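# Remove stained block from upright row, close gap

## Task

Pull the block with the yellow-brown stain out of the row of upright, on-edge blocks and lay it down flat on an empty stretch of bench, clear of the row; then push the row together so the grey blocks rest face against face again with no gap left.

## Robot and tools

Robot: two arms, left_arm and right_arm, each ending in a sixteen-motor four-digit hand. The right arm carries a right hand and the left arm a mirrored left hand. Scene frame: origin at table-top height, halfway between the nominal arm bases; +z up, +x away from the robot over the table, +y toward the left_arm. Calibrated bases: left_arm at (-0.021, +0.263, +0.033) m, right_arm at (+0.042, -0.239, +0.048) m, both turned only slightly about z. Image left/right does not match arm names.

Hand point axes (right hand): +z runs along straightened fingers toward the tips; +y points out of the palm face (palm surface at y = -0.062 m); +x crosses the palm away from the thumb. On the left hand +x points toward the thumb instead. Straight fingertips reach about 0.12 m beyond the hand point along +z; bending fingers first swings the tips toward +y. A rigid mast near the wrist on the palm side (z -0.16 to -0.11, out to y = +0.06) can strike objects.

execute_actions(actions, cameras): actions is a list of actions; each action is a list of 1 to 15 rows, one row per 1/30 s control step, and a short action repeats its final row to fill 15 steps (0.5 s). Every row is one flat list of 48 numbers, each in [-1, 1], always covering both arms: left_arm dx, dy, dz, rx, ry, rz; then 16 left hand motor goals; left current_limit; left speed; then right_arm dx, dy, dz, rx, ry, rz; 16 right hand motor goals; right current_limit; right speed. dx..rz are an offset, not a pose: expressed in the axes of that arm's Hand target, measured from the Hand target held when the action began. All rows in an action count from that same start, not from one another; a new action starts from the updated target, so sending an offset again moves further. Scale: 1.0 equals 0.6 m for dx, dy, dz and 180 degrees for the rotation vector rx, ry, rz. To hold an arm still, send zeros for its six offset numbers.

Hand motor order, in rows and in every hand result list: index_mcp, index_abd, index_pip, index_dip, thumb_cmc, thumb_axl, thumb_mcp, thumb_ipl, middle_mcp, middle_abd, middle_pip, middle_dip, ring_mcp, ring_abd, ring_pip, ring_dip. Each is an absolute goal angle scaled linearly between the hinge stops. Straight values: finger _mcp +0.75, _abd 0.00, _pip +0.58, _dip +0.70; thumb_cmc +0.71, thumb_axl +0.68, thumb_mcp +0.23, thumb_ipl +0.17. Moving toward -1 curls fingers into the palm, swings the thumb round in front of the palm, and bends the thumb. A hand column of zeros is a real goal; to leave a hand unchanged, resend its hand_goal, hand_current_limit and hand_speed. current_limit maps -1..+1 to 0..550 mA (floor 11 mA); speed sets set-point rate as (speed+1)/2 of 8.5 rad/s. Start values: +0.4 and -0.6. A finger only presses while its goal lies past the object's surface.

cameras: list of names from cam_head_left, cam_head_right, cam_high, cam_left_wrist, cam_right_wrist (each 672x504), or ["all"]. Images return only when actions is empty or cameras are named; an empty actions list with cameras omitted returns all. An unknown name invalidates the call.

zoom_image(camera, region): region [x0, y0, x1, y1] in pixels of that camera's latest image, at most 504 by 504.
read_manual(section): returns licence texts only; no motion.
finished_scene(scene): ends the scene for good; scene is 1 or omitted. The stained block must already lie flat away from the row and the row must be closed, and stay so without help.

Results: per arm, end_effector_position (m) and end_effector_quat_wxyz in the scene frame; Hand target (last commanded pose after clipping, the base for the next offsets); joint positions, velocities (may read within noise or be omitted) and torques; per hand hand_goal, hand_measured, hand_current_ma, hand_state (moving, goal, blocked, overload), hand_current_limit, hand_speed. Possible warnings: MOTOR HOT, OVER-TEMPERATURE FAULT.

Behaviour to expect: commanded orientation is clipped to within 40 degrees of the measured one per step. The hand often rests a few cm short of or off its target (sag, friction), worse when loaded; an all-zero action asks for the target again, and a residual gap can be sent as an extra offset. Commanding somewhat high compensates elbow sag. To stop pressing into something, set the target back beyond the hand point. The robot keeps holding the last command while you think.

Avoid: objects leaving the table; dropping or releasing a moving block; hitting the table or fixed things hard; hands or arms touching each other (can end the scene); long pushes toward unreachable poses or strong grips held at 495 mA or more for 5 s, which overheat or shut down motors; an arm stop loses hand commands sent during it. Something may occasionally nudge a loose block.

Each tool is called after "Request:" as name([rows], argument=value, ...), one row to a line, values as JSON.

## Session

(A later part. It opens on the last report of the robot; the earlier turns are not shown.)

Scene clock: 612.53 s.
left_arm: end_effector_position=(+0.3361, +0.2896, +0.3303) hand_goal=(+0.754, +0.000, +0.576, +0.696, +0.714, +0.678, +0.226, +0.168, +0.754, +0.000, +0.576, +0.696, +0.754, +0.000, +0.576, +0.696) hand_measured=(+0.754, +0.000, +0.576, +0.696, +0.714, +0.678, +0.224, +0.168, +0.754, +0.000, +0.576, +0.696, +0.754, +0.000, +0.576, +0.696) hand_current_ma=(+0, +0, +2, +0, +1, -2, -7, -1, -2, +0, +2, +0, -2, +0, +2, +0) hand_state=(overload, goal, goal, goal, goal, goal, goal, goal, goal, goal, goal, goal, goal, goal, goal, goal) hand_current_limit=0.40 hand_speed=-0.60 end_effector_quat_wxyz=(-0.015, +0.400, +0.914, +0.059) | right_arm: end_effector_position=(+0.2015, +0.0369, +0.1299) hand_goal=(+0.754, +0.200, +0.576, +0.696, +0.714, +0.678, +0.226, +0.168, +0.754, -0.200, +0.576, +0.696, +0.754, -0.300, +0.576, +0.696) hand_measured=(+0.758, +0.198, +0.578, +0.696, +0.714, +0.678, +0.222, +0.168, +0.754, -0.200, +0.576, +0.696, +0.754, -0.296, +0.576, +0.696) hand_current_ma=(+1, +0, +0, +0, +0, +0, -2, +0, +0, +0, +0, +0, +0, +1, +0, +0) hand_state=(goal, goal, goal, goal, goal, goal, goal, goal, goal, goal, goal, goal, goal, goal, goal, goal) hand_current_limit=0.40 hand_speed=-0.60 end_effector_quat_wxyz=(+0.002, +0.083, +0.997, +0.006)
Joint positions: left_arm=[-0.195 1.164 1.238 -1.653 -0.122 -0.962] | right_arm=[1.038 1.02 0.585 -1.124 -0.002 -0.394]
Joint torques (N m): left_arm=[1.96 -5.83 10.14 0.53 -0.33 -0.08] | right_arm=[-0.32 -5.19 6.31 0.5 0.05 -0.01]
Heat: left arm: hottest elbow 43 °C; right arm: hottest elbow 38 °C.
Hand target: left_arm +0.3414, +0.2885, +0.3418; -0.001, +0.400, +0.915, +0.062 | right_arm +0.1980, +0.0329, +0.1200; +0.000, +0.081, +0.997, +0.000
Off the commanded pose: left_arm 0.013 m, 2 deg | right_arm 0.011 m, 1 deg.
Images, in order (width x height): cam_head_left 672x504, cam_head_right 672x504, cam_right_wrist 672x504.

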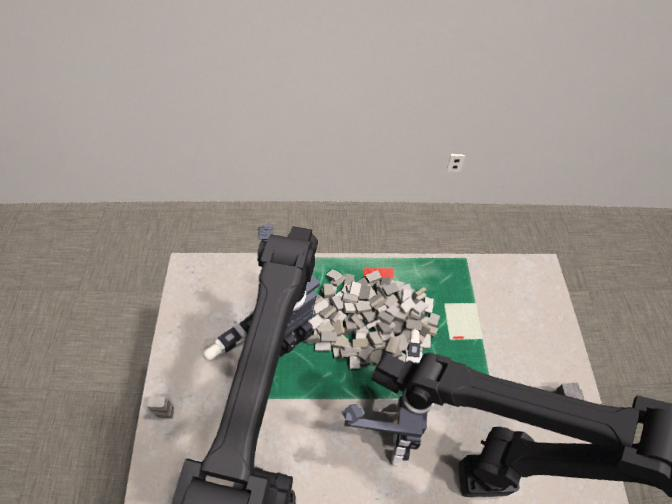

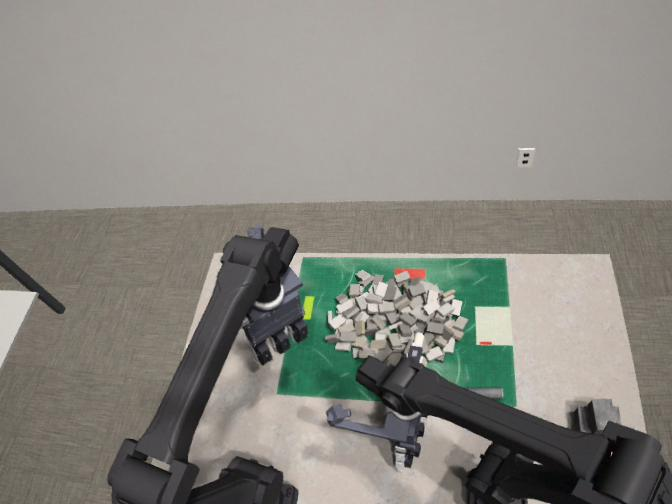

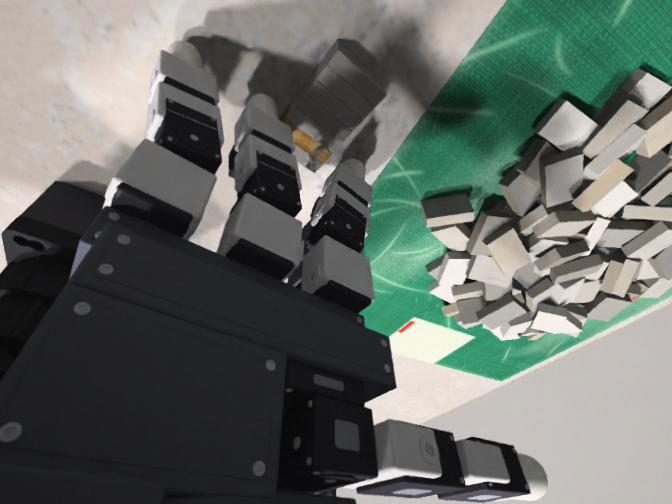

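Request:
execute_actions([
  [[0,0,0,0,0,0,0.754,0,0.576,0.696,0.714,0.678,0.226,0.168,0.754,0,0.576,0.696,0.754,0,0.576,0.696,0.4,-0.6,0.0045,0.0065,-0.0267,0,0,0,0.754,0.2,0.576,0.696,0.714,0.678,0.226,0.168,0.754,-0.2,0.576,0.696,0.754,-0.3,0.576,0.696,0.4,-0.6]],
], cameras=["cam_right_wrist"])

Request:
zoom_image(camera="cam_right_wrist", region=[240, 60, 380, 200])

Scene clock: 645.00 s.
left_arm: end_effector_position=(+0.3361, +0.2896, +0.3303) hand_goal=(+0.754, +0.000, +0.576, +0.696, +0.714, +0.678, +0.226, +0.168, +0.754, +0.000, +0.576, +0.696, +0.754, +0.000, +0.576, +0.696) hand_measured=(+0.754, +0.000, +0.576, +0.696, +0.714, +0.678, +0.224, +0.168, +0.754, +0.000, +0.576, +0.696, +0.754, +0.000, +0.576, +0.696) hand_current_ma=(+0, +0, +2, +0, +1, -2, -7, -1, -2, +0, +2, +0, -2, +0, +2, +0) hand_state=(overload, goal, goal, goal, goal, goal, goal, goal, goal, goal, goal, goal, goal, goal, goal, goal) hand_current_limit=0.40 hand_speed=-0.60 end_effector_quat_wxyz=(-0.015, +0.400, +0.914, +0.059) | right_arm: end_effector_position=(+0.1964, +0.0342, +0.1296) hand_goal=(+0.754, +0.200, +0.576, +0.696, +0.714, +0.678, +0.226, +0.168, +0.754, -0.200, +0.576, +0.696, +0.754, -0.300, +0.576, +0.696) hand_measured=(+0.746, +0.206, +0.572, +0.694, +0.714, +0.678, +0.222, +0.168, +0.754, -0.200, +0.576, +0.696, +0.754, -0.296, +0.576, +0.696) hand_current_ma=(-3, +1, -1, +0, +0, +0, -2, +0, +0, +0, +0, +0, +0, +1, +0, +0) hand_state=(goal, goal, goal, goal, goal, goal, goal, goal, goal, goal, goal, goal, goal, goal, goal, goal) hand_current_limit=0.40 hand_speed=-0.60 end_effector_quat_wxyz=(-0.001, +0.080, +0.997, -0.001)
Joint positions: left_arm=[-0.195 1.164 1.238 -1.653 -0.122 -0.962] | right_arm=[1.049 1.015 0.585 -1.145 -0.001 -0.391]
Joint torques (N m): left_arm=[2.08 -5.89 10.11 0.53 -0.34 -0.08] | right_arm=[0.09 -5.89 9.1 -0.68 0.02 0.15]
Heat: left arm: hottest elbow 43 °C; right arm: hottest elbow 38 °C.
Hand target: left_arm +0.3414, +0.2885, +0.3418; -0.001, +0.400, +0.915, +0.062 | right_arm +0.1960, +0.0371, +0.1360; +0.000, +0.081, +0.997, +0.000
Off the commanded pose: left_arm 0.013 m, 2 deg | right_arm 0.007 m, 0 deg.
Images, in order (width x height): cam_right_wrist 672x504.

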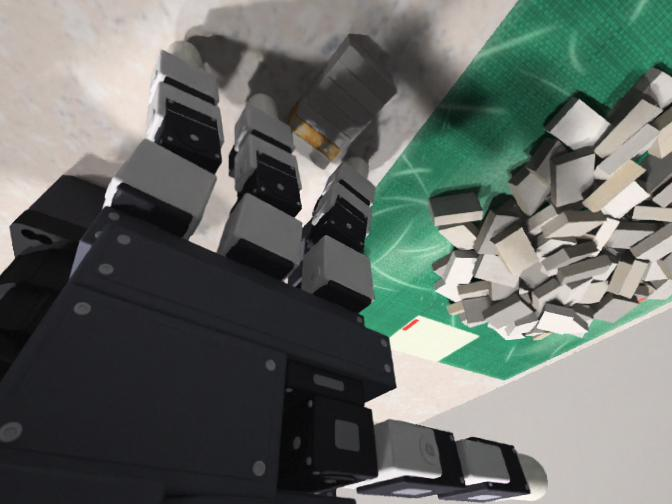

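Scaled by 3.600 from the camera's 672x504 image, which has a finer 960x720 frame.

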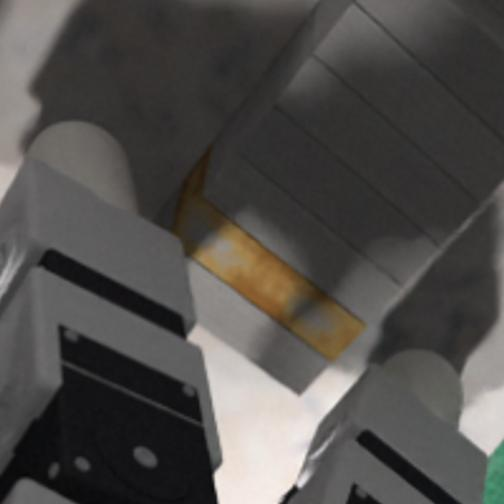

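Request:
execute_actions([
  [[0,0,0,0,0,0,0.754,0,0.576,0.696,0.714,0.678,0.226,0.168,0.754,0,0.576,0.696,0.754,0,0.576,0.696,0.4,-0.6,0.0015,0.0088,-0.015,0,0,0,0.754,0.2,0.576,0.696,0.714,0.678,0.226,0.168,0.754,-0.2,0.576,0.696,0.754,-0.3,0.576,0.696,0.4,-0.6]],
], cameras=["cam_right_wrist"])

Request:
zoom_image(camera="cam_right_wrist", region=[240, 60, 380, 200])

Scene clock: 668.20 s.
left_arm: end_effector_position=(+0.3361, +0.2896, +0.3303) hand_goal=(+0.754, +0.000, +0.576, +0.696, +0.714, +0.678, +0.226, +0.168, +0.754, +0.000, +0.576, +0.696, +0.754, +0.000, +0.576, +0.696) hand_measured=(+0.754, +0.000, +0.576, +0.696, +0.714, +0.678, +0.224, +0.168, +0.754, +0.000, +0.576, +0.696, +0.754, +0.000, +0.576, +0.696) hand_current_ma=(+0, +0, +2, +0, +1, -2, -7, -1, -2, +0, +2, +0, -2, +0, +2, +0) hand_state=(overload, goal, goal, goal, goal, goal, goal, goal, goal, goal, goal, goal, goal, goal, goal, goal) hand_current_limit=0.40 hand_speed=-0.60 end_effector_quat_wxyz=(-0.015, +0.400, +0.914, +0.059) | right_arm: end_effector_position=(+0.1909, +0.0307, +0.1283) hand_goal=(+0.754, +0.200, +0.576, +0.696, +0.714, +0.678, +0.226, +0.168, +0.754, -0.200, +0.576, +0.696, +0.754, -0.300, +0.576, +0.696) hand_measured=(+0.748, +0.202, +0.572, +0.694, +0.714, +0.678, +0.222, +0.168, +0.754, -0.200, +0.576, +0.696, +0.754, -0.296, +0.576, +0.696) hand_current_ma=(-1, +0, -1, +0, +0, +0, -2, +0, +0, +0, +0, +0, +0, +1, +0, +0) hand_state=(goal, goal, goal, goal, goal, goal, goal, goal, goal, goal, goal, goal, goal, goal, goal, goal) hand_current_limit=0.40 hand_speed=-0.60 end_effector_quat_wxyz=(-0.007, +0.080, +0.997, -0.013)
Joint positions: left_arm=[-0.195 1.164 1.238 -1.653 -0.122 -0.962] | right_arm=[1.062 1.015 0.587 -1.172 -0.001 -0.378]
Joint torques (N m): left_arm=[2.02 -5.71 10.11 0.55 -0.33 -0.08] | right_arm=[0.26 -5.83 10.95 -0.62 0 0.14]
Heat: left arm: hottest elbow 43 °C; right arm: hottest elbow 39 °C.
Hand target: left_arm +0.3414, +0.2885, +0.3418; -0.001, +0.400, +0.915, +0.062 | right_arm +0.1959, +0.0424, +0.1449; +0.000, +0.081, +0.997, +0.000
Off the commanded pose: left_arm 0.013 m, 2 deg | right_arm 0.021 m, 2 deg.
Images, in order (width x height): cam_right_wrist 672x504.

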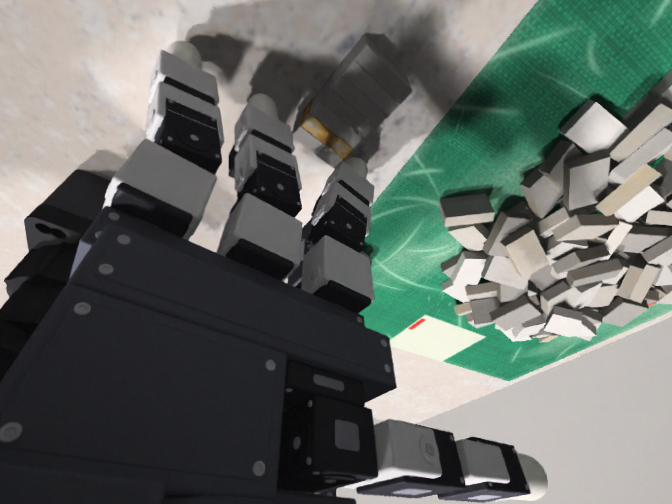

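Scaled by 3.600 from the camera's 672x504 image, which has a finer 960x720 frame.

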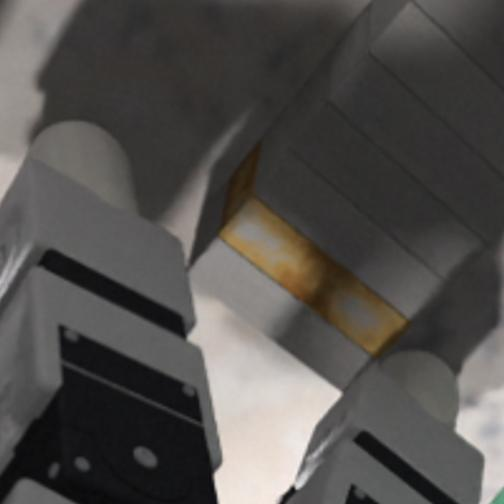

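Request:
execute_actions([
  [[0,0,0,0,0,0,0.754,0,0.576,0.696,0.714,0.678,0.226,0.168,0.754,0,0.576,0.696,0.754,0,0.576,0.696,0.4,-0.6,0,0,-0.035,0,0,0,0.754,0.2,0.576,0.696,0.714,0.678,0.226,0.168,0.754,-0.2,0.576,0.696,0.754,-0.3,0.576,0.696,0.4,-0.6]],
], cameras=["cam_right_wrist"])

Request:
zoom_image(camera="cam_right_wrist", region=[240, 60, 380, 200])

Scene clock: 678.27 s.
left_arm: end_effector_position=(+0.3361, +0.2896, +0.3303) hand_goal=(+0.754, +0.000, +0.576, +0.696, +0.714, +0.678, +0.226, +0.168, +0.754, +0.000, +0.576, +0.696, +0.754, +0.000, +0.576, +0.696) hand_measured=(+0.754, +0.000, +0.576, +0.696, +0.714, +0.678, +0.224, +0.168, +0.754, +0.000, +0.576, +0.696, +0.754, +0.000, +0.576, +0.696) hand_current_ma=(+0, +0, +2, +0, +1, -2, -7, -1, -2, +0, +2, +0, -2, +0, +2, +0) hand_state=(overload, goal, goal, goal, goal, goal, goal, goal, goal, goal, goal, goal, goal, goal, goal, goal) hand_current_limit=0.40 hand_speed=-0.60 end_effector_quat_wxyz=(-0.015, +0.400, +0.914, +0.059) | right_arm: end_effector_position=(+0.1921, +0.0326, +0.1503) hand_goal=(+0.754, +0.200, +0.576, +0.696, +0.714, +0.678, +0.226, +0.168, +0.754, -0.200, +0.576, +0.696, +0.754, -0.300, +0.576, +0.696) hand_measured=(+0.750, +0.202, +0.572, +0.694, +0.714, +0.678, +0.222, +0.168, +0.754, -0.200, +0.576, +0.696, +0.754, -0.296, +0.576, +0.696) hand_current_ma=(-1, +0, -1, +0, +0, +0, -2, +0, +0, +0, +0, +0, +0, +1, +0, +0) hand_state=(goal, goal, goal, goal, goal, goal, goal, goal, goal, goal, goal, goal, goal, goal, goal, goal) hand_current_limit=0.40 hand_speed=-0.60 end_effector_quat_wxyz=(-0.006, +0.080, +0.997, -0.011)
Joint positions: left_arm=[-0.195 1.164 1.238 -1.653 -0.122 -0.962] | right_arm=[1.062 0.989 0.634 -1.242 -0.001 -0.377]
Joint torques (N m): left_arm=[2.08 -5.83 10.14 0.55 -0.34 -0.08] | right_arm=[0.15 -5.71 10.88 -0.61 0.01 0.12]
Heat: left arm: hottest elbow 43 °C; right arm: hottest elbow 40 °C.
Hand target: left_arm +0.3414, +0.2885, +0.3418; -0.001, +0.400, +0.915, +0.062 | right_arm +0.1959, +0.0425, +0.1660; +0.000, +0.081, +0.997, +0.000
Off the commanded pose: left_arm 0.013 m, 2 deg | right_arm 0.019 m, 2 deg.
Images, in order (width x height): cam_right_wrist 672x504.

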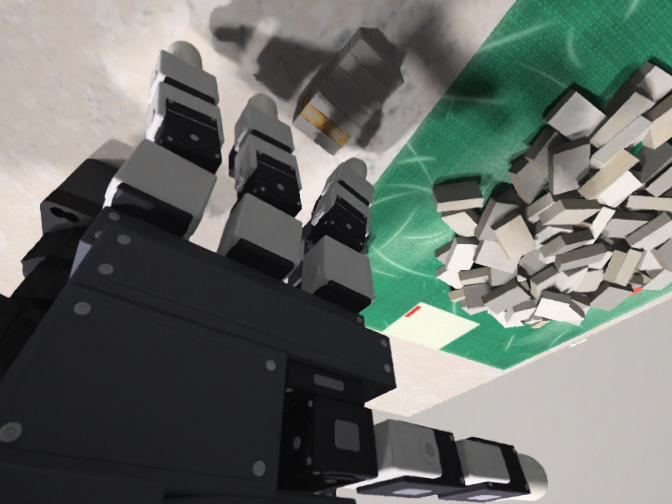

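Scaled by 3.600 from the camera's 672x504 image, which has a finer 960x720 frame.

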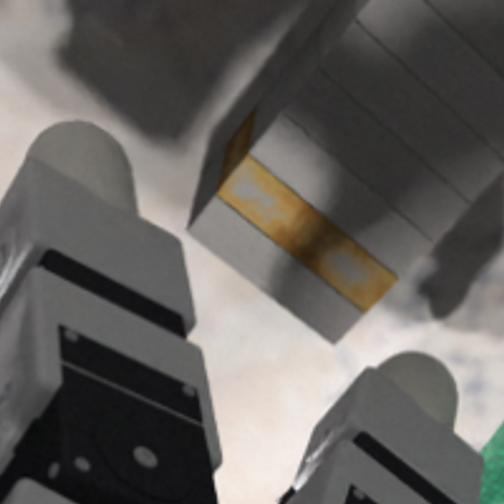

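Request:
execute_actions([
  [[0,0,0,0,0,0,0.754,0,0.576,0.696,0.714,0.678,0.226,0.168,0.754,0,0.576,0.696,0.754,0,0.576,0.696,0.4,-0.6,-0.0048,-0.0048,0.0617,0,0,0.0056,0.754,0.2,0.576,0.696,0.714,0.678,0.226,0.168,0.754,-0.2,0.576,0.696,0.754,-0.3,0.576,0.696,0.4,-0.6]],
], cameras=["cam_head_left","cam_right_wrist"])

Request:
zoom_image(camera="cam_right_wrist", region=[240, 60, 380, 200])

Scene clock: 719.80 s.
left_arm: end_effector_position=(+0.3361, +0.2896, +0.3303) hand_goal=(+0.754, +0.000, +0.576, +0.696, +0.714, +0.678, +0.226, +0.168, +0.754, +0.000, +0.576, +0.696, +0.754, +0.000, +0.576, +0.696) hand_measured=(+0.754, +0.000, +0.576, +0.696, +0.714, +0.678, +0.224, +0.168, +0.754, +0.000, +0.576, +0.696, +0.754, +0.000, +0.576, +0.696) hand_current_ma=(+0, +0, +2, +0, +1, -2, -7, -1, -2, +0, +2, +0, -2, +0, +2, +0) hand_state=(overload, goal, goal, goal, goal, goal, goal, goal, goal, goal, goal, goal, goal, goal, goal, goal) hand_current_limit=0.40 hand_speed=-0.60 end_effector_quat_wxyz=(-0.015, +0.400, +0.914, +0.059) | right_arm: end_effector_position=(+0.1960, +0.0377, +0.1313) hand_goal=(+0.754, +0.200, +0.576, +0.696, +0.714, +0.678, +0.226, +0.168, +0.754, -0.200, +0.576, +0.696, +0.754, -0.300, +0.576, +0.696) hand_measured=(+0.752, +0.202, +0.574, +0.694, +0.714, +0.678, +0.222, +0.168, +0.754, -0.200, +0.576, +0.696, +0.754, -0.296, +0.576, +0.696) hand_current_ma=(+0, +0, +0, +0, +0, +0, -2, +0, +0, +0, +0, +0, +0, +1, +0, +0) hand_state=(goal, goal, goal, goal, goal, goal, goal, goal, goal, goal, goal, goal, goal, goal, goal, goal) hand_current_limit=0.40 hand_speed=-0.60 end_effector_quat_wxyz=(-0.001, +0.084, +0.996, +0.000)
Joint positions: left_arm=[-0.195 1.164 1.238 -1.653 -0.122 -0.962] | right_arm=[1.062 1.019 0.592 -1.145 -0.001 -0.369]
Joint torques (N m): left_arm=[1.96 -5.89 10.14 0.54 -0.33 -0.07] | right_arm=[-0.56 -4.84 7.91 0.34 0.03 0.12]
Heat: left arm: hottest elbow 43 °C; right arm: hottest elbow 40 °C.
Hand target: left_arm +0.3414, +0.2885, +0.3418; -0.001, +0.400, +0.915, +0.062 | right_arm +0.1983, +0.0392, +0.1290; +0.000, +0.090, +0.996, +0.000
Off the commanded pose: left_arm 0.013 m, 2 deg | right_arm 0.004 m, 1 deg.
Images, in order (width x height): cam_head_left 672x504, cam_right_wrist 672x504.

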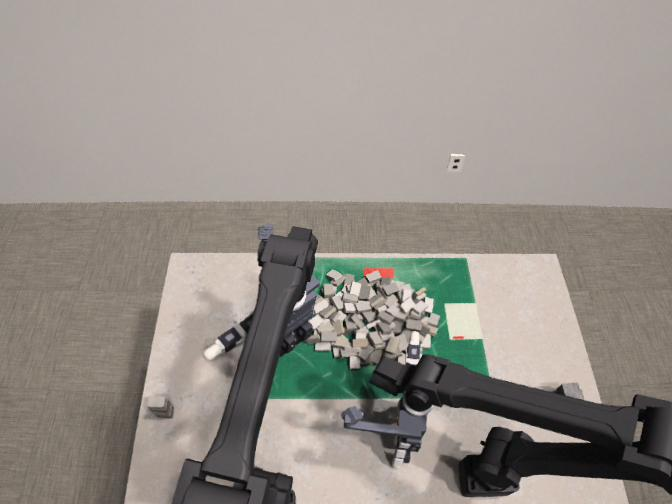

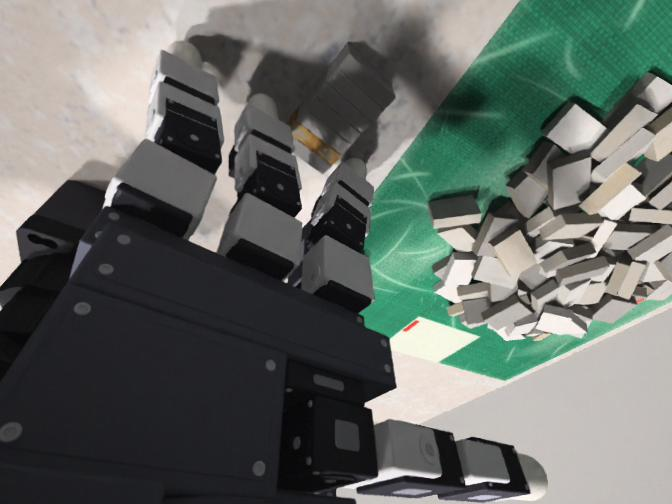

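Scaled by 3.600 from the camera's 672x504 image, which has a finer 960x720 frame.

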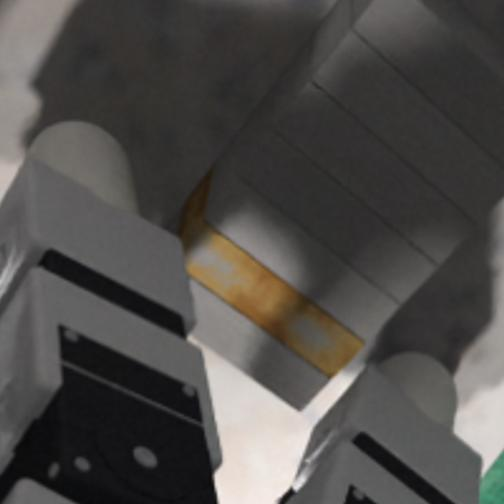

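Request:
execute_actions([
  [[0,0,0,0,0,0,0.754,0,0.576,0.696,0.714,0.678,0.226,0.168,0.754,0,0.576,0.696,0.754,0,0.576,0.696,0.4,-0.6,0,0,0,0,0,0,0.74,0.135,0.576,0.696,0.714,0.678,0.226,0.168,0.74,-0.08,0.576,0.696,0.754,-0.3,0.576,0.696,0.4,-0.8]],
], cameras=["cam_head_left","cam_right_wrist"])

Request:
zoom_image(camera="cam_right_wrist", region=[240, 60, 380, 200])

Request:
zoom_image(camera="cam_head_left", region=[350, 390, 440, 480])

Scene clock: 744.73 s.
left_arm: end_effector_position=(+0.3361, +0.2896, +0.3303) hand_goal=(+0.754, +0.000, +0.576, +0.696, +0.714, +0.678, +0.226, +0.168, +0.754, +0.000, +0.576, +0.696, +0.754, +0.000, +0.576, +0.696) hand_measured=(+0.754, +0.000, +0.576, +0.696, +0.714, +0.678, +0.224, +0.168, +0.754, +0.000, +0.576, +0.696, +0.754, +0.000, +0.576, +0.696) hand_current_ma=(+0, +0, +2, +0, +1, -2, -7, -1, -2, +0, +2, +0, -2, +0, +2, +0) hand_state=(overload, goal, goal, goal, goal, goal, goal, goal, goal, goal, goal, goal, goal, goal, goal, goal) hand_current_limit=0.40 hand_speed=-0.60 end_effector_quat_wxyz=(-0.015, +0.400, +0.914, +0.059) | right_arm: end_effector_position=(+0.1959, +0.0378, +0.1313) hand_goal=(+0.740, +0.136, +0.576, +0.696, +0.714, +0.678, +0.226, +0.168, +0.740, -0.080, +0.576, +0.696, +0.754, -0.300, +0.576, +0.696) hand_measured=(+0.742, +0.138, +0.574, +0.694, +0.714, +0.678, +0.222, +0.168, +0.740, -0.102, +0.576, +0.696, +0.754, -0.296, +0.576, +0.696) hand_current_ma=(+0, +0, +0, +0, +0, +0, -2, +0, +0, -12, +0, +0, +0, +1, +0, +0) hand_state=(goal, goal, goal, goal, goal, goal, goal, goal, goal, blocked, goal, goal, goal, goal, goal, goal) hand_current_limit=0.40 hand_speed=-0.80 end_effector_quat_wxyz=(-0.001, +0.084, +0.996, +0.000)
Joint positions: left_arm=[-0.195 1.164 1.238 -1.653 -0.122 -0.962] | right_arm=[1.062 1.019 0.592 -1.145 -0.002 -0.369]
Joint torques (N m): left_arm=[2.02 -5.77 10.13 0.54 -0.33 -0.08] | right_arm=[-0.62 -4.6 7.91 0.36 0.04 0.13]
Heat: left arm: hottest elbow 44 °C; right arm: hottest elbow 41 °C.
Hand target: left_arm +0.3414, +0.2885, +0.3418; -0.001, +0.400, +0.915, +0.062 | right_arm +0.1983, +0.0392, +0.1290; +0.000, +0.090, +0.996, +0.000
Off the commanded pose: left_arm 0.013 m, 2 deg | right_arm 0.004 m, 1 deg.
Images, in order (width x height): cam_head_left 672x504, cam_right_wrist 672x504.

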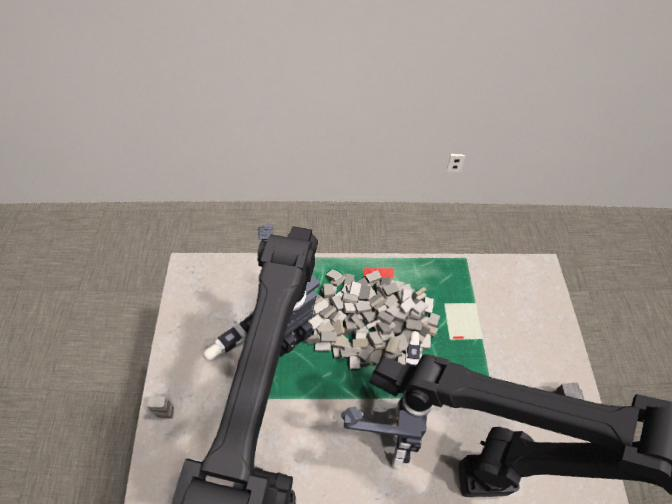

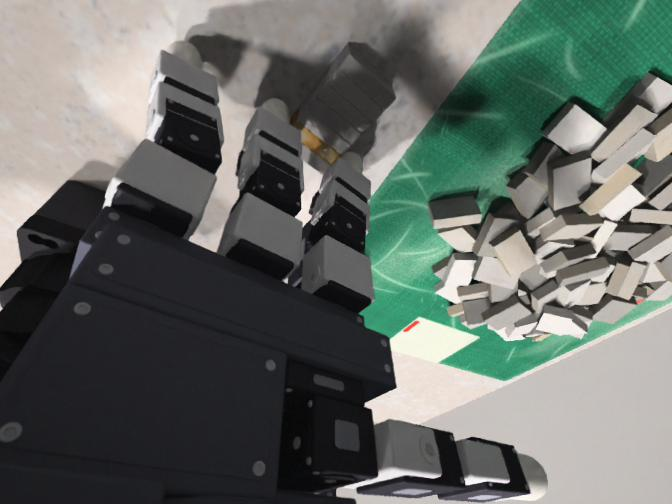

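Scaled by 3.600 from the camera's 672x504 image, which has a finer 960x720 frame.

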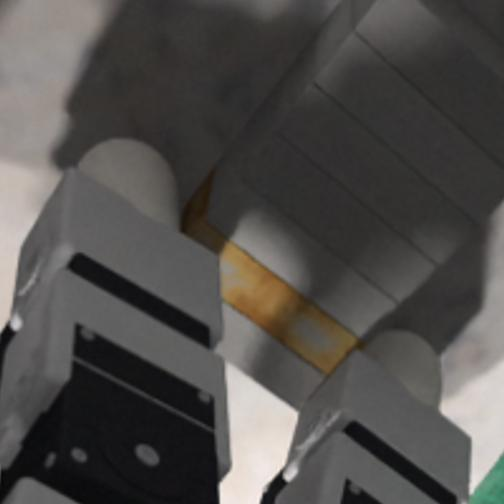

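Scaled by 5.600 from the camera's 672x504 image, which has a finer 960x720 frame.

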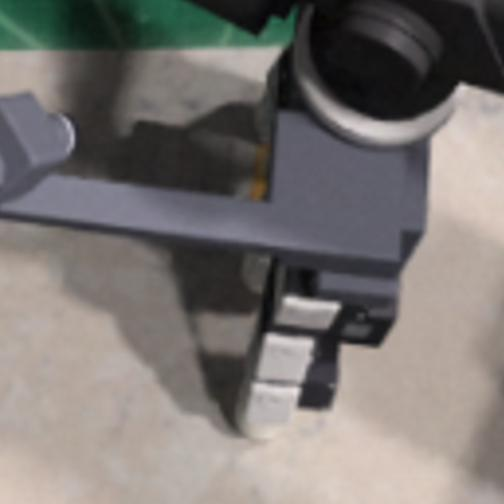

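Request:
execute_actions([
  [[0,0,0,0,0,0,0.754,0,0.576,0.696,0.714,0.678,0.226,0.168,0.754,0,0.576,0.696,0.754,0,0.576,0.696,0.4,-0.6,0,0,0,0,0,0,0.74,0.01,0.576,0.696,0.714,0.678,0.226,0.168,0.74,0.0,0.576,0.696,0.754,-0.3,0.576,0.696,0.4,-0.9]],
], cameras=["cam_right_wrist"])

Request:
zoom_image(camera="cam_right_wrist", region=[240, 60, 380, 200])

Scene clock: 755.30 s.
left_arm: end_effector_position=(+0.3361, +0.2896, +0.3303) hand_goal=(+0.754, +0.000, +0.576, +0.696, +0.714, +0.678, +0.226, +0.168, +0.754, +0.000, +0.576, +0.696, +0.754, +0.000, +0.576, +0.696) hand_measured=(+0.754, +0.000, +0.576, +0.696, +0.714, +0.678, +0.224, +0.168, +0.754, +0.000, +0.576, +0.696, +0.754, +0.000, +0.576, +0.696) hand_current_ma=(+0, +0, +2, +0, +1, -2, -7, -1, -2, +0, +2, +0, -2, +0, +2, +0) hand_state=(overload, goal, goal, goal, goal, goal, goal, goal, goal, goal, goal, goal, goal, goal, goal, goal) hand_current_limit=0.40 hand_speed=-0.60 end_effector_quat_wxyz=(-0.015, +0.400, +0.914, +0.059) | right_arm: end_effector_position=(+0.1958, +0.0378, +0.1313) hand_goal=(+0.740, +0.010, +0.576, +0.696, +0.714, +0.678, +0.226, +0.168, +0.740, +0.000, +0.576, +0.696, +0.754, -0.300, +0.576, +0.696) hand_measured=(+0.740, +0.108, +0.574, +0.694, +0.714, +0.678, +0.222, +0.168, +0.740, -0.070, +0.576, +0.696, +0.754, -0.296, +0.576, +0.696) hand_current_ma=(+0, +158, +0, +0, +0, +0, -2, +0, +0, -90, +0, +0, +0, +1, +0, +0) hand_state=(goal, blocked, goal, goal, goal, goal, goal, goal, goal, blocked, goal, goal, goal, goal, goal, goal) hand_current_limit=0.40 hand_speed=-0.90 end_effector_quat_wxyz=(-0.001, +0.084, +0.996, +0.000)
Joint positions: left_arm=[-0.195 1.164 1.238 -1.653 -0.122 -0.962] | right_arm=[1.062 1.019 0.592 -1.145 -0.002 -0.369]
Joint torques (N m): left_arm=[2.02 -5.89 10.15 0.54 -0.34 -0.08] | right_arm=[-0.44 -4.78 7.91 0.29 0.06 0.13]
Heat: left arm: hottest elbow 44 °C; right arm: hottest elbow 41 °C.
Hand target: left_arm +0.3414, +0.2885, +0.3418; -0.001, +0.400, +0.915, +0.062 | right_arm +0.1983, +0.0392, +0.1290; +0.000, +0.090, +0.996, +0.000
Off the commanded pose: left_arm 0.013 m, 2 deg | right_arm 0.004 m, 1 deg.
Images, in order (width x height): cam_right_wrist 672x504.

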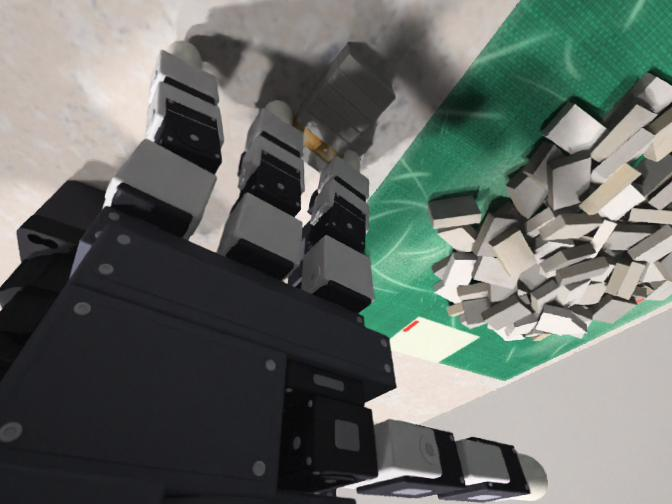

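Scaled by 3.600 from the camera's 672x504 image, which has a finer 960x720 frame.

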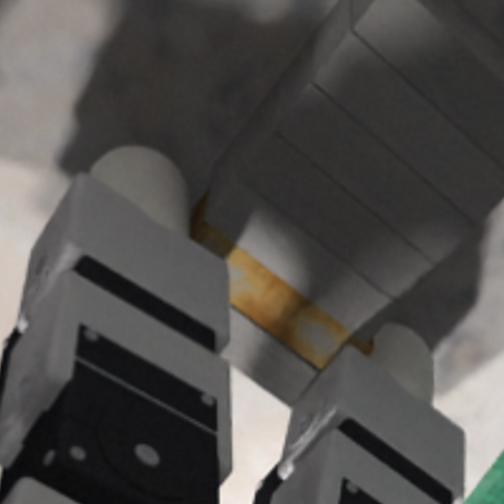

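Request:
execute_actions([
  [[0,0,0,0,0,0,0.754,0,0.576,0.696,0.714,0.678,0.226,0.168,0.754,0,0.576,0.696,0.754,0,0.576,0.696,0.4,-0.6,0,0,0,0,0,0,0.74,-0.05,0.576,0.696,0.714,0.678,0.226,0.168,0.74,0.07,0.576,0.696,0.754,-0.3,0.576,0.696,0.4,-0.9]],
  [[0,0,0,0,0,0,0.754,0,0.576,0.696,0.714,0.678,0.226,0.168,0.754,0,0.576,0.696,0.754,0,0.576,0.696,0.4,-0.6,-0.0025,0.0097,-0.0933,0,0,0,0.74,-0.05,0.576,0.696,0.714,0.678,0.226,0.168,0.74,0.07,0.576,0.696,0.754,-0.3,0.576,0.696,0.4,-0.9]],
], cameras=["cam_head_left","cam_right_wrist"])

Request:
zoom_image(camera="cam_right_wrist", region=[230, 20, 410, 200])

Request:
zoom_image(camera="cam_head_left", region=[350, 390, 440, 480])

Scene clock: 781.77 s.
left_arm: end_effector_position=(+0.3361, +0.2896, +0.3303) hand_goal=(+0.754, +0.000, +0.576, +0.696, +0.714, +0.678, +0.226, +0.168, +0.754, +0.000, +0.576, +0.696, +0.754, +0.000, +0.576, +0.696) hand_measured=(+0.754, +0.000, +0.576, +0.696, +0.714, +0.678, +0.224, +0.168, +0.754, +0.000, +0.576, +0.696, +0.754, +0.000, +0.576, +0.696) hand_current_ma=(+0, +0, +2, +0, +1, -2, -7, -1, -2, +0, +2, +0, -2, +0, +2, +0) hand_state=(overload, goal, goal, goal, goal, goal, goal, goal, goal, goal, goal, goal, goal, goal, goal, goal) hand_current_limit=0.40 hand_speed=-0.60 end_effector_quat_wxyz=(-0.015, +0.400, +0.914, +0.059) | right_arm: end_effector_position=(+0.1951, +0.0364, +0.1691) hand_goal=(+0.740, -0.050, +0.576, +0.696, +0.714, +0.678, +0.226, +0.168, +0.740, +0.070, +0.576, +0.696, +0.754, -0.300, +0.576, +0.696) hand_measured=(+0.744, +0.092, +0.578, +0.696, +0.714, +0.678, +0.222, +0.168, +0.734, -0.068, +0.574, +0.696, +0.752, -0.296, +0.576, +0.696) hand_current_ma=(+1, +299, +0, +0, +0, +0, -2, +0, -2, -287, +0, +0, +0, +1, +0, +0) hand_state=(goal, blocked, goal, goal, goal, goal, goal, goal, goal, blocked, goal, goal, goal, goal, goal, goal) hand_current_limit=0.40 hand_speed=-0.90 end_effector_quat_wxyz=(-0.007, +0.085, +0.996, -0.011)
Joint positions: left_arm=[-0.195 1.164 1.238 -1.653 -0.122 -0.962] | right_arm=[1.062 0.983 0.683 -1.296 -0.003 -0.366]
Joint torques (N m): left_arm=[1.96 -5.83 10.1 0.54 -0.34 -0.08] | right_arm=[-0.38 -5.71 11.14 -0.62 0.07 0.11]
Heat: left arm: hottest elbow 44 °C; right arm: hottest elbow 41 °C.
Hand target: left_arm +0.3414, +0.2885, +0.3418; -0.001, +0.400, +0.915, +0.062 | right_arm +0.2008, +0.0446, +0.1850; +0.000, +0.090, +0.996, +0.000
Off the commanded pose: left_arm 0.013 m, 2 deg | right_arm 0.019 m, 2 deg.
Images, in order (width x height): cam_head_left 672x504, cam_right_wrist 672x504.

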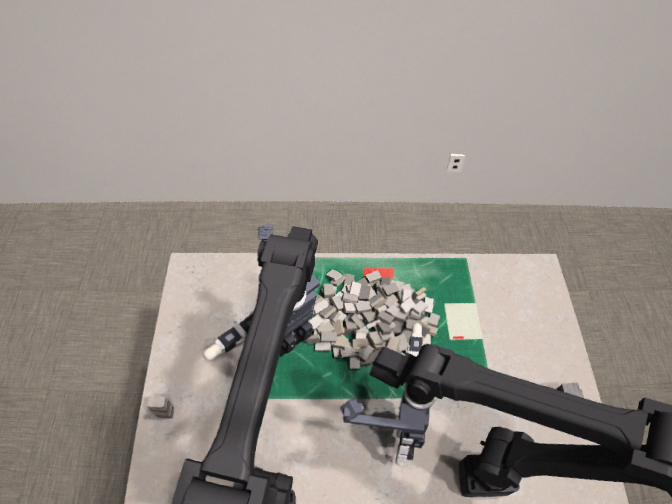

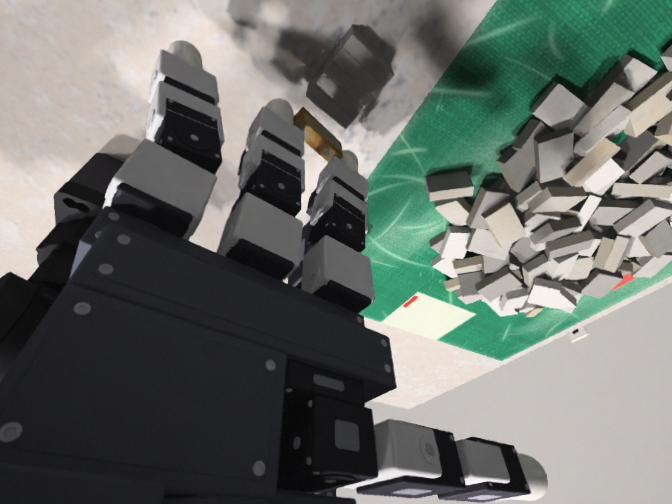

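Scaled by 2.800 from the camera's 672x504 image, which has a finer 960x720 frame.

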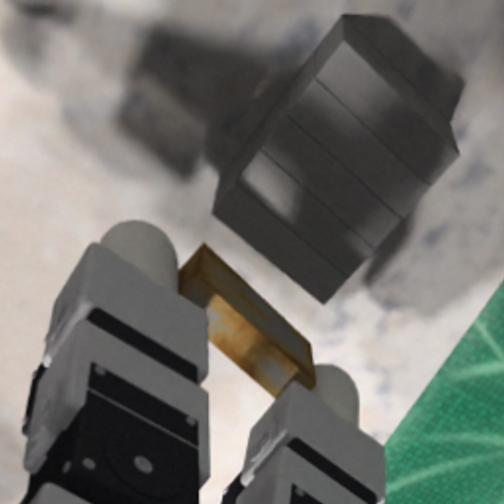

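Scaled by 5.600 from the camera's 672x504 image, which has a finer 960x720 frame.

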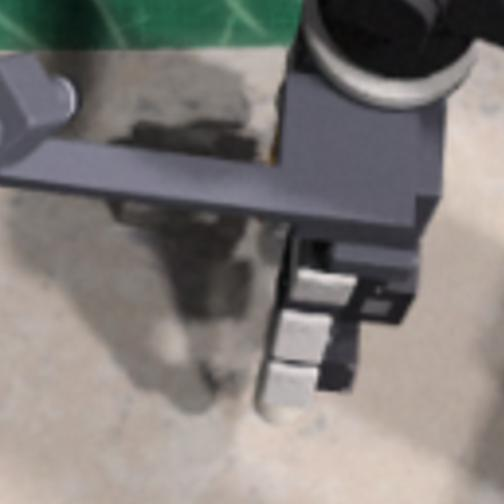

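Request:
execute_actions([
  [[0,0,0,0,0,0,0.754,0,0.576,0.696,0.714,0.678,0.226,0.168,0.754,0,0.576,0.696,0.754,0,0.576,0.696,0.4,-0.6,-0.0078,-0.0291,-0.0133,0,0,0,0.85,-0.05,0.76,0.83,0.714,0.678,0.226,0.168,0.85,0.07,0.76,0.83,0.342,-0.3,0.139,0.261,0.4,-0.93]],
  [[0,0,0,0,0,0,0.754,0,0.576,0.696,0.714,0.678,0.226,0.168,0.754,0,0.576,0.696,0.754,0,0.576,0.696,0.4,-0.6,-0.0078,-0.0291,-0.0133,0,0,0,0.959,-0.05,0.942,0.957,0.714,0.678,0.226,0.168,0.959,0.07,0.942,0.957,0.342,-0.3,0.139,0.261,0.4,-0.93]],
], cameras=["cam_head_left","cam_head_right","cam_right_wrist"])

Request:
zoom_image(camera="cam_right_wrist", region=[180, 0, 400, 165])

Request:
zoom_image(camera="cam_head_left", region=[350, 390, 440, 480])

Scene clock: 876.27 s.
left_arm: end_effector_position=(+0.3361, +0.2896, +0.3303) hand_goal=(+0.754, +0.000, +0.576, +0.696, +0.714, +0.678, +0.226, +0.168, +0.754, +0.000, +0.576, +0.696, +0.754, +0.000, +0.576, +0.696) hand_measured=(+0.754, +0.000, +0.576, +0.696, +0.714, +0.678, +0.224, +0.168, +0.754, +0.000, +0.576, +0.696, +0.754, +0.000, +0.576, +0.696) hand_current_ma=(+0, +0, +2, +0, +1, -2, -7, -1, -2, +0, +2, +0, -2, +0, +2, +0) hand_state=(overload, goal, goal, goal, goal, goal, goal, goal, goal, goal, goal, goal, goal, goal, goal, goal) hand_current_limit=0.40 hand_speed=-0.60 end_effector_quat_wxyz=(-0.015, +0.400, +0.914, +0.059) | right_arm: end_effector_position=(+0.2010, +0.0054, +0.1915) hand_goal=(+0.960, -0.050, +0.942, +0.958, +0.714, +0.678, +0.226, +0.168, +0.960, +0.070, +0.942, +0.958, +0.342, -0.300, +0.140, +0.262) hand_measured=(+0.948, -0.046, +0.934, +0.954, +0.712, +0.678, +0.222, +0.168, +0.948, +0.066, +0.936, +0.954, +0.354, -0.296, +0.148, +0.266) hand_current_ma=(-5, +1, -2, -1, +0, +0, -2, +0, -5, +0, -2, -1, +7, +0, +2, +1) hand_state=(goal, goal, goal, goal, goal, goal, goal, goal, goal, goal, goal, goal, goal, goal, goal, goal) hand_current_limit=0.40 hand_speed=-0.93 end_effector_quat_wxyz=(-0.003, +0.093, +0.996, -0.004)
Joint positions: left_arm=[-0.195 1.164 1.238 -1.653 -0.122 -0.962] | right_arm=[0.967 0.877 0.683 -1.386 0 -0.446]
Joint torques (N m): left_arm=[2.02 -5.71 10.14 0.54 -0.34 -0.08] | right_arm=[-0.91 -4.25 10.45 -0.54 0 -0.1]
Heat: left arm: hottest elbow 44 °C; right arm: hottest elbow 45 °C.
Hand target: left_arm +0.3414, +0.2885, +0.3418; -0.001, +0.400, +0.915, +0.062 | right_arm +0.2038, +0.0085, +0.2009; +0.000, +0.090, +0.996, +0.000
Off the commanded pose: left_arm 0.013 m, 2 deg | right_arm 0.010 m, 1 deg.
Images, in order (width x height): cam_head_left 672x504, cam_head_right 672x504, cam_right_wrist 672x504.

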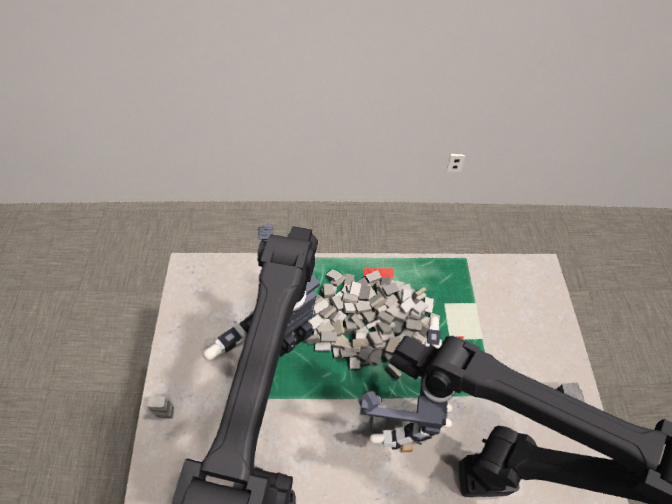

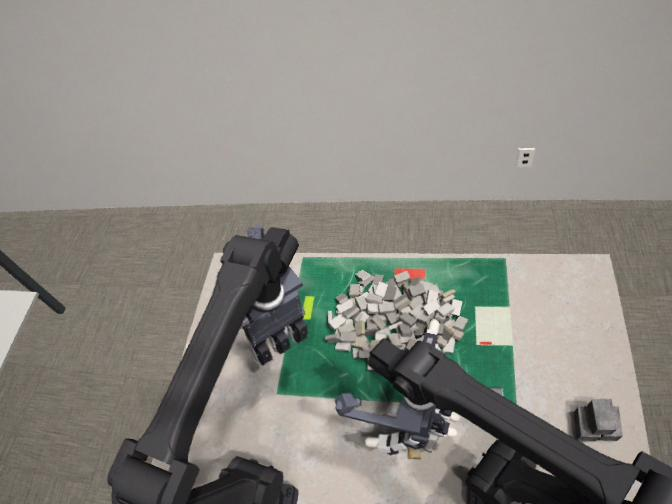

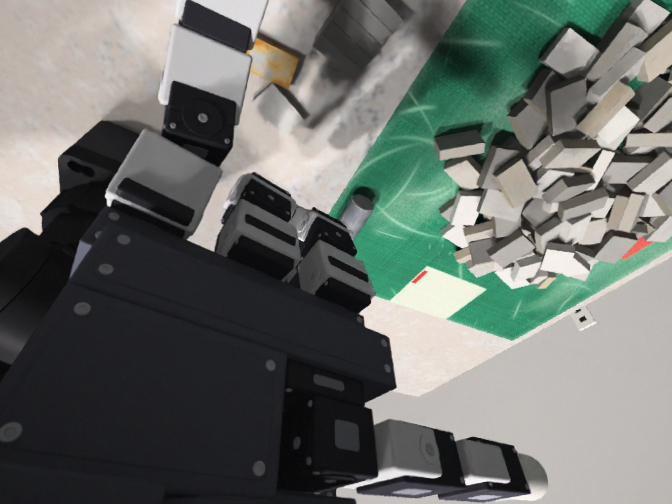

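Scaled by 2.291 from the camera's 672x504 image, which has a finer 960x720 frame.

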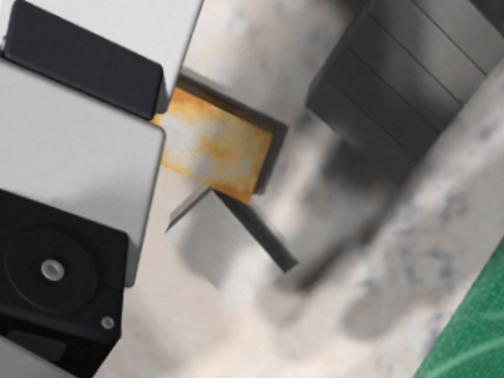

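Scaled by 5.600 from the camera's 672x504 image, which has a finer 960x720 frame.

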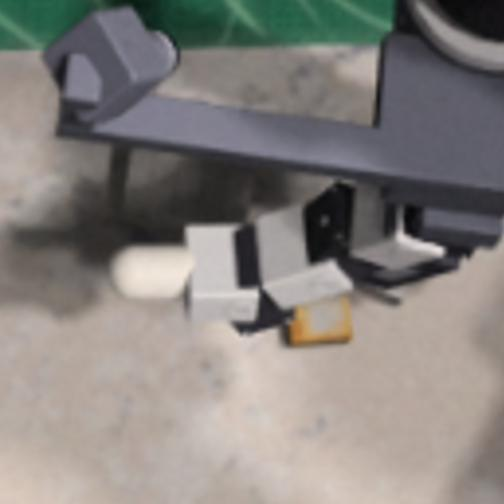

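Request:
execute_actions([
  [[0,0,0,0,0,0,0.754,0,0.576,0.696,0.714,0.678,0.226,0.168,0.754,0,0.576,0.696,0.754,0,0.576,0.696,0.4,-0.6,0,0,-0.05,0,0,0,0.754,0.2,0.576,0.696,0.714,0.678,0.226,0.168,0.754,-0.2,0.576,0.696,0.754,-0.3,0.576,0.696,0.4,-0.8]],
  [[0,0,0,0,0,0,0.754,0,0.576,0.696,0.714,0.678,0.226,0.168,0.754,0,0.576,0.696,0.754,0,0.576,0.696,0.4,-0.6,0,0,-0.05,0,0,0,0.754,0.2,0.576,0.696,0.714,0.678,0.226,0.168,0.754,-0.2,0.576,0.696,0.754,-0.3,0.576,0.696,0.4,-0.8]],
], cameras=["cam_head_left","cam_head_right","cam_right_wrist"])

Request:
zoom_image(camera="cam_right_wrist", region=[230, 0, 400, 130])

Request:
zoom_image(camera="cam_head_left", region=[350, 390, 440, 480])

Request:
zoom_image(camera="cam_head_right", region=[350, 390, 440, 480])

Scene clock: 895.80 s.
left_arm: end_effector_position=(+0.3361, +0.2896, +0.3303) hand_goal=(+0.754, +0.000, +0.576, +0.696, +0.714, +0.678, +0.226, +0.168, +0.754, +0.000, +0.576, +0.696, +0.754, +0.000, +0.576, +0.696) hand_measured=(+0.754, +0.000, +0.576, +0.696, +0.714, +0.678, +0.224, +0.168, +0.754, +0.000, +0.576, +0.696, +0.754, +0.000, +0.576, +0.696) hand_current_ma=(+0, +0, +2, +0, +1, -2, -7, -1, -2, +0, +2, +0, -2, +0, +2, +0) hand_state=(overload, goal, goal, goal, goal, goal, goal, goal, goal, goal, goal, goal, goal, goal, goal, goal) hand_current_limit=0.40 hand_speed=-0.60 end_effector_quat_wxyz=(-0.015, +0.400, +0.914, +0.059) | right_arm: end_effector_position=(+0.2003, +0.0045, +0.2457) hand_goal=(+0.754, +0.200, +0.576, +0.696, +0.714, +0.678, +0.226, +0.168, +0.754, -0.200, +0.576, +0.696, +0.754, -0.300, +0.576, +0.696) hand_measured=(+0.754, +0.196, +0.578, +0.698, +0.714, +0.678, +0.222, +0.168, +0.754, -0.196, +0.578, +0.698, +0.748, -0.296, +0.572, +0.692) hand_current_ma=(+0, -1, +0, +0, +0, +0, -2, +0, +0, +1, +0, +0, -2, +0, -1, -1) hand_state=(goal, goal, goal, goal, goal, goal, goal, goal, goal, goal, goal, goal, goal, goal, goal, goal) hand_current_limit=0.40 hand_speed=-0.80 end_effector_quat_wxyz=(-0.006, +0.092, +0.996, -0.010)
Joint positions: left_arm=[-0.195 1.164 1.238 -1.653 -0.122 -0.962] | right_arm=[0.967 0.863 0.822 -1.553 0 -0.446]
Joint torques (N m): left_arm=[2.02 -5.83 10.13 0.54 -0.33 -0.08] | right_arm=[-0.85 -4.54 11.47 -0.61 -0.01 -0.09]
Heat: left arm: hottest elbow 44 °C; right arm: hottest elbow 44 °C.
Hand target: left_arm +0.3414, +0.2885, +0.3418; -0.001, +0.400, +0.915, +0.062 | right_arm +0.2039, +0.0085, +0.2610; +0.000, +0.090, +0.996, +0.000
Off the commanded pose: left_arm 0.013 m, 2 deg | right_arm 0.016 m, 1 deg.
Images, in order (width x height): cam_head_left 672x504, cam_head_right 672x504, cam_right_wrist 672x504.

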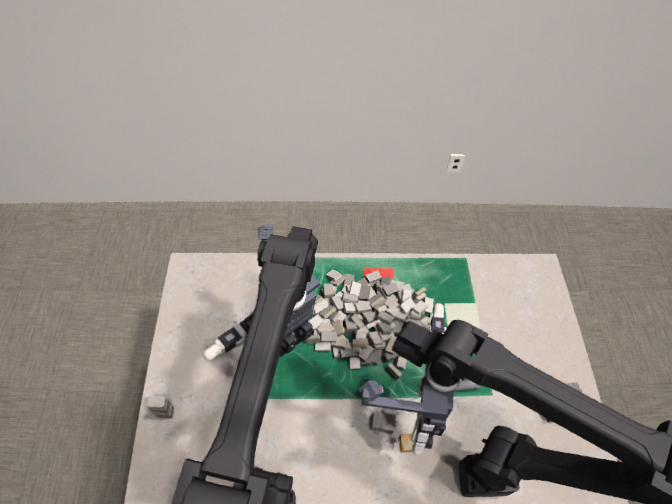

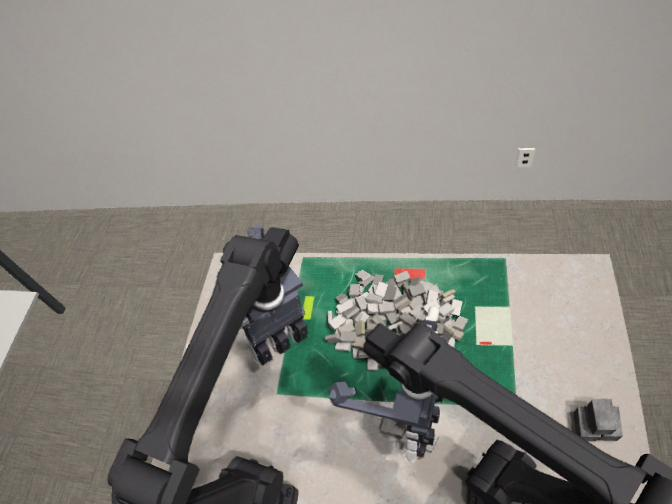

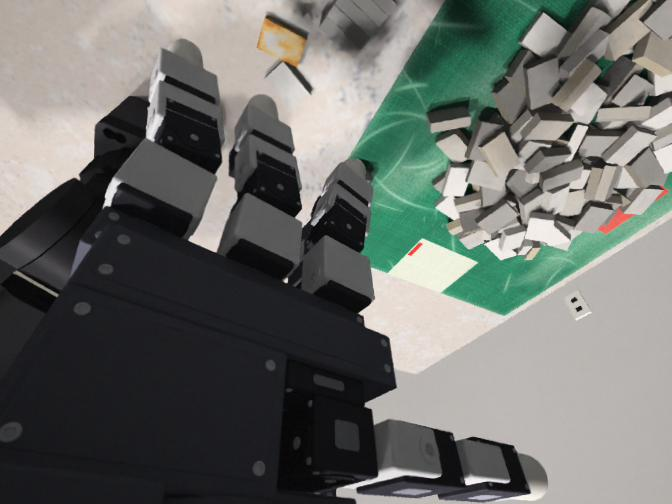

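Scaled by 2.965 from the camera's 672x504 image, which has a finer 960x720 frame.

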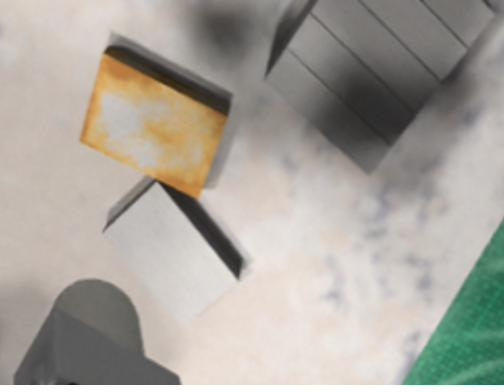

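Scaled by 5.600 from the camera's 672x504 image, which has a finer 960x720 frame.

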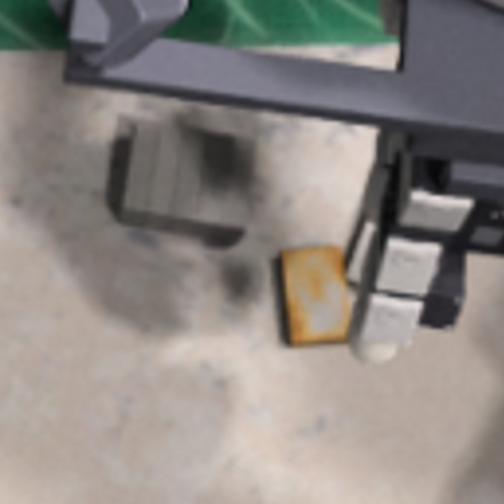

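Scaled by 5.600 from the camera's 672x504 image, which has a finer 960x720 frame.

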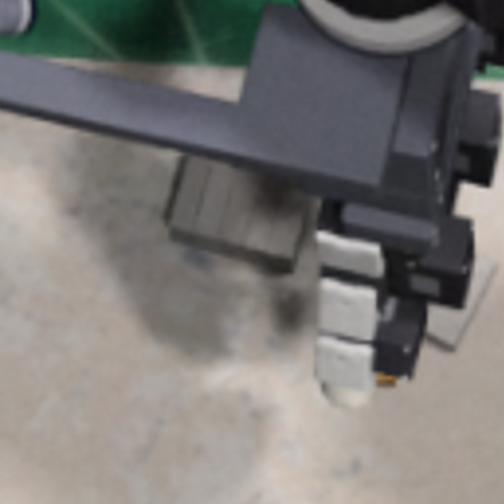

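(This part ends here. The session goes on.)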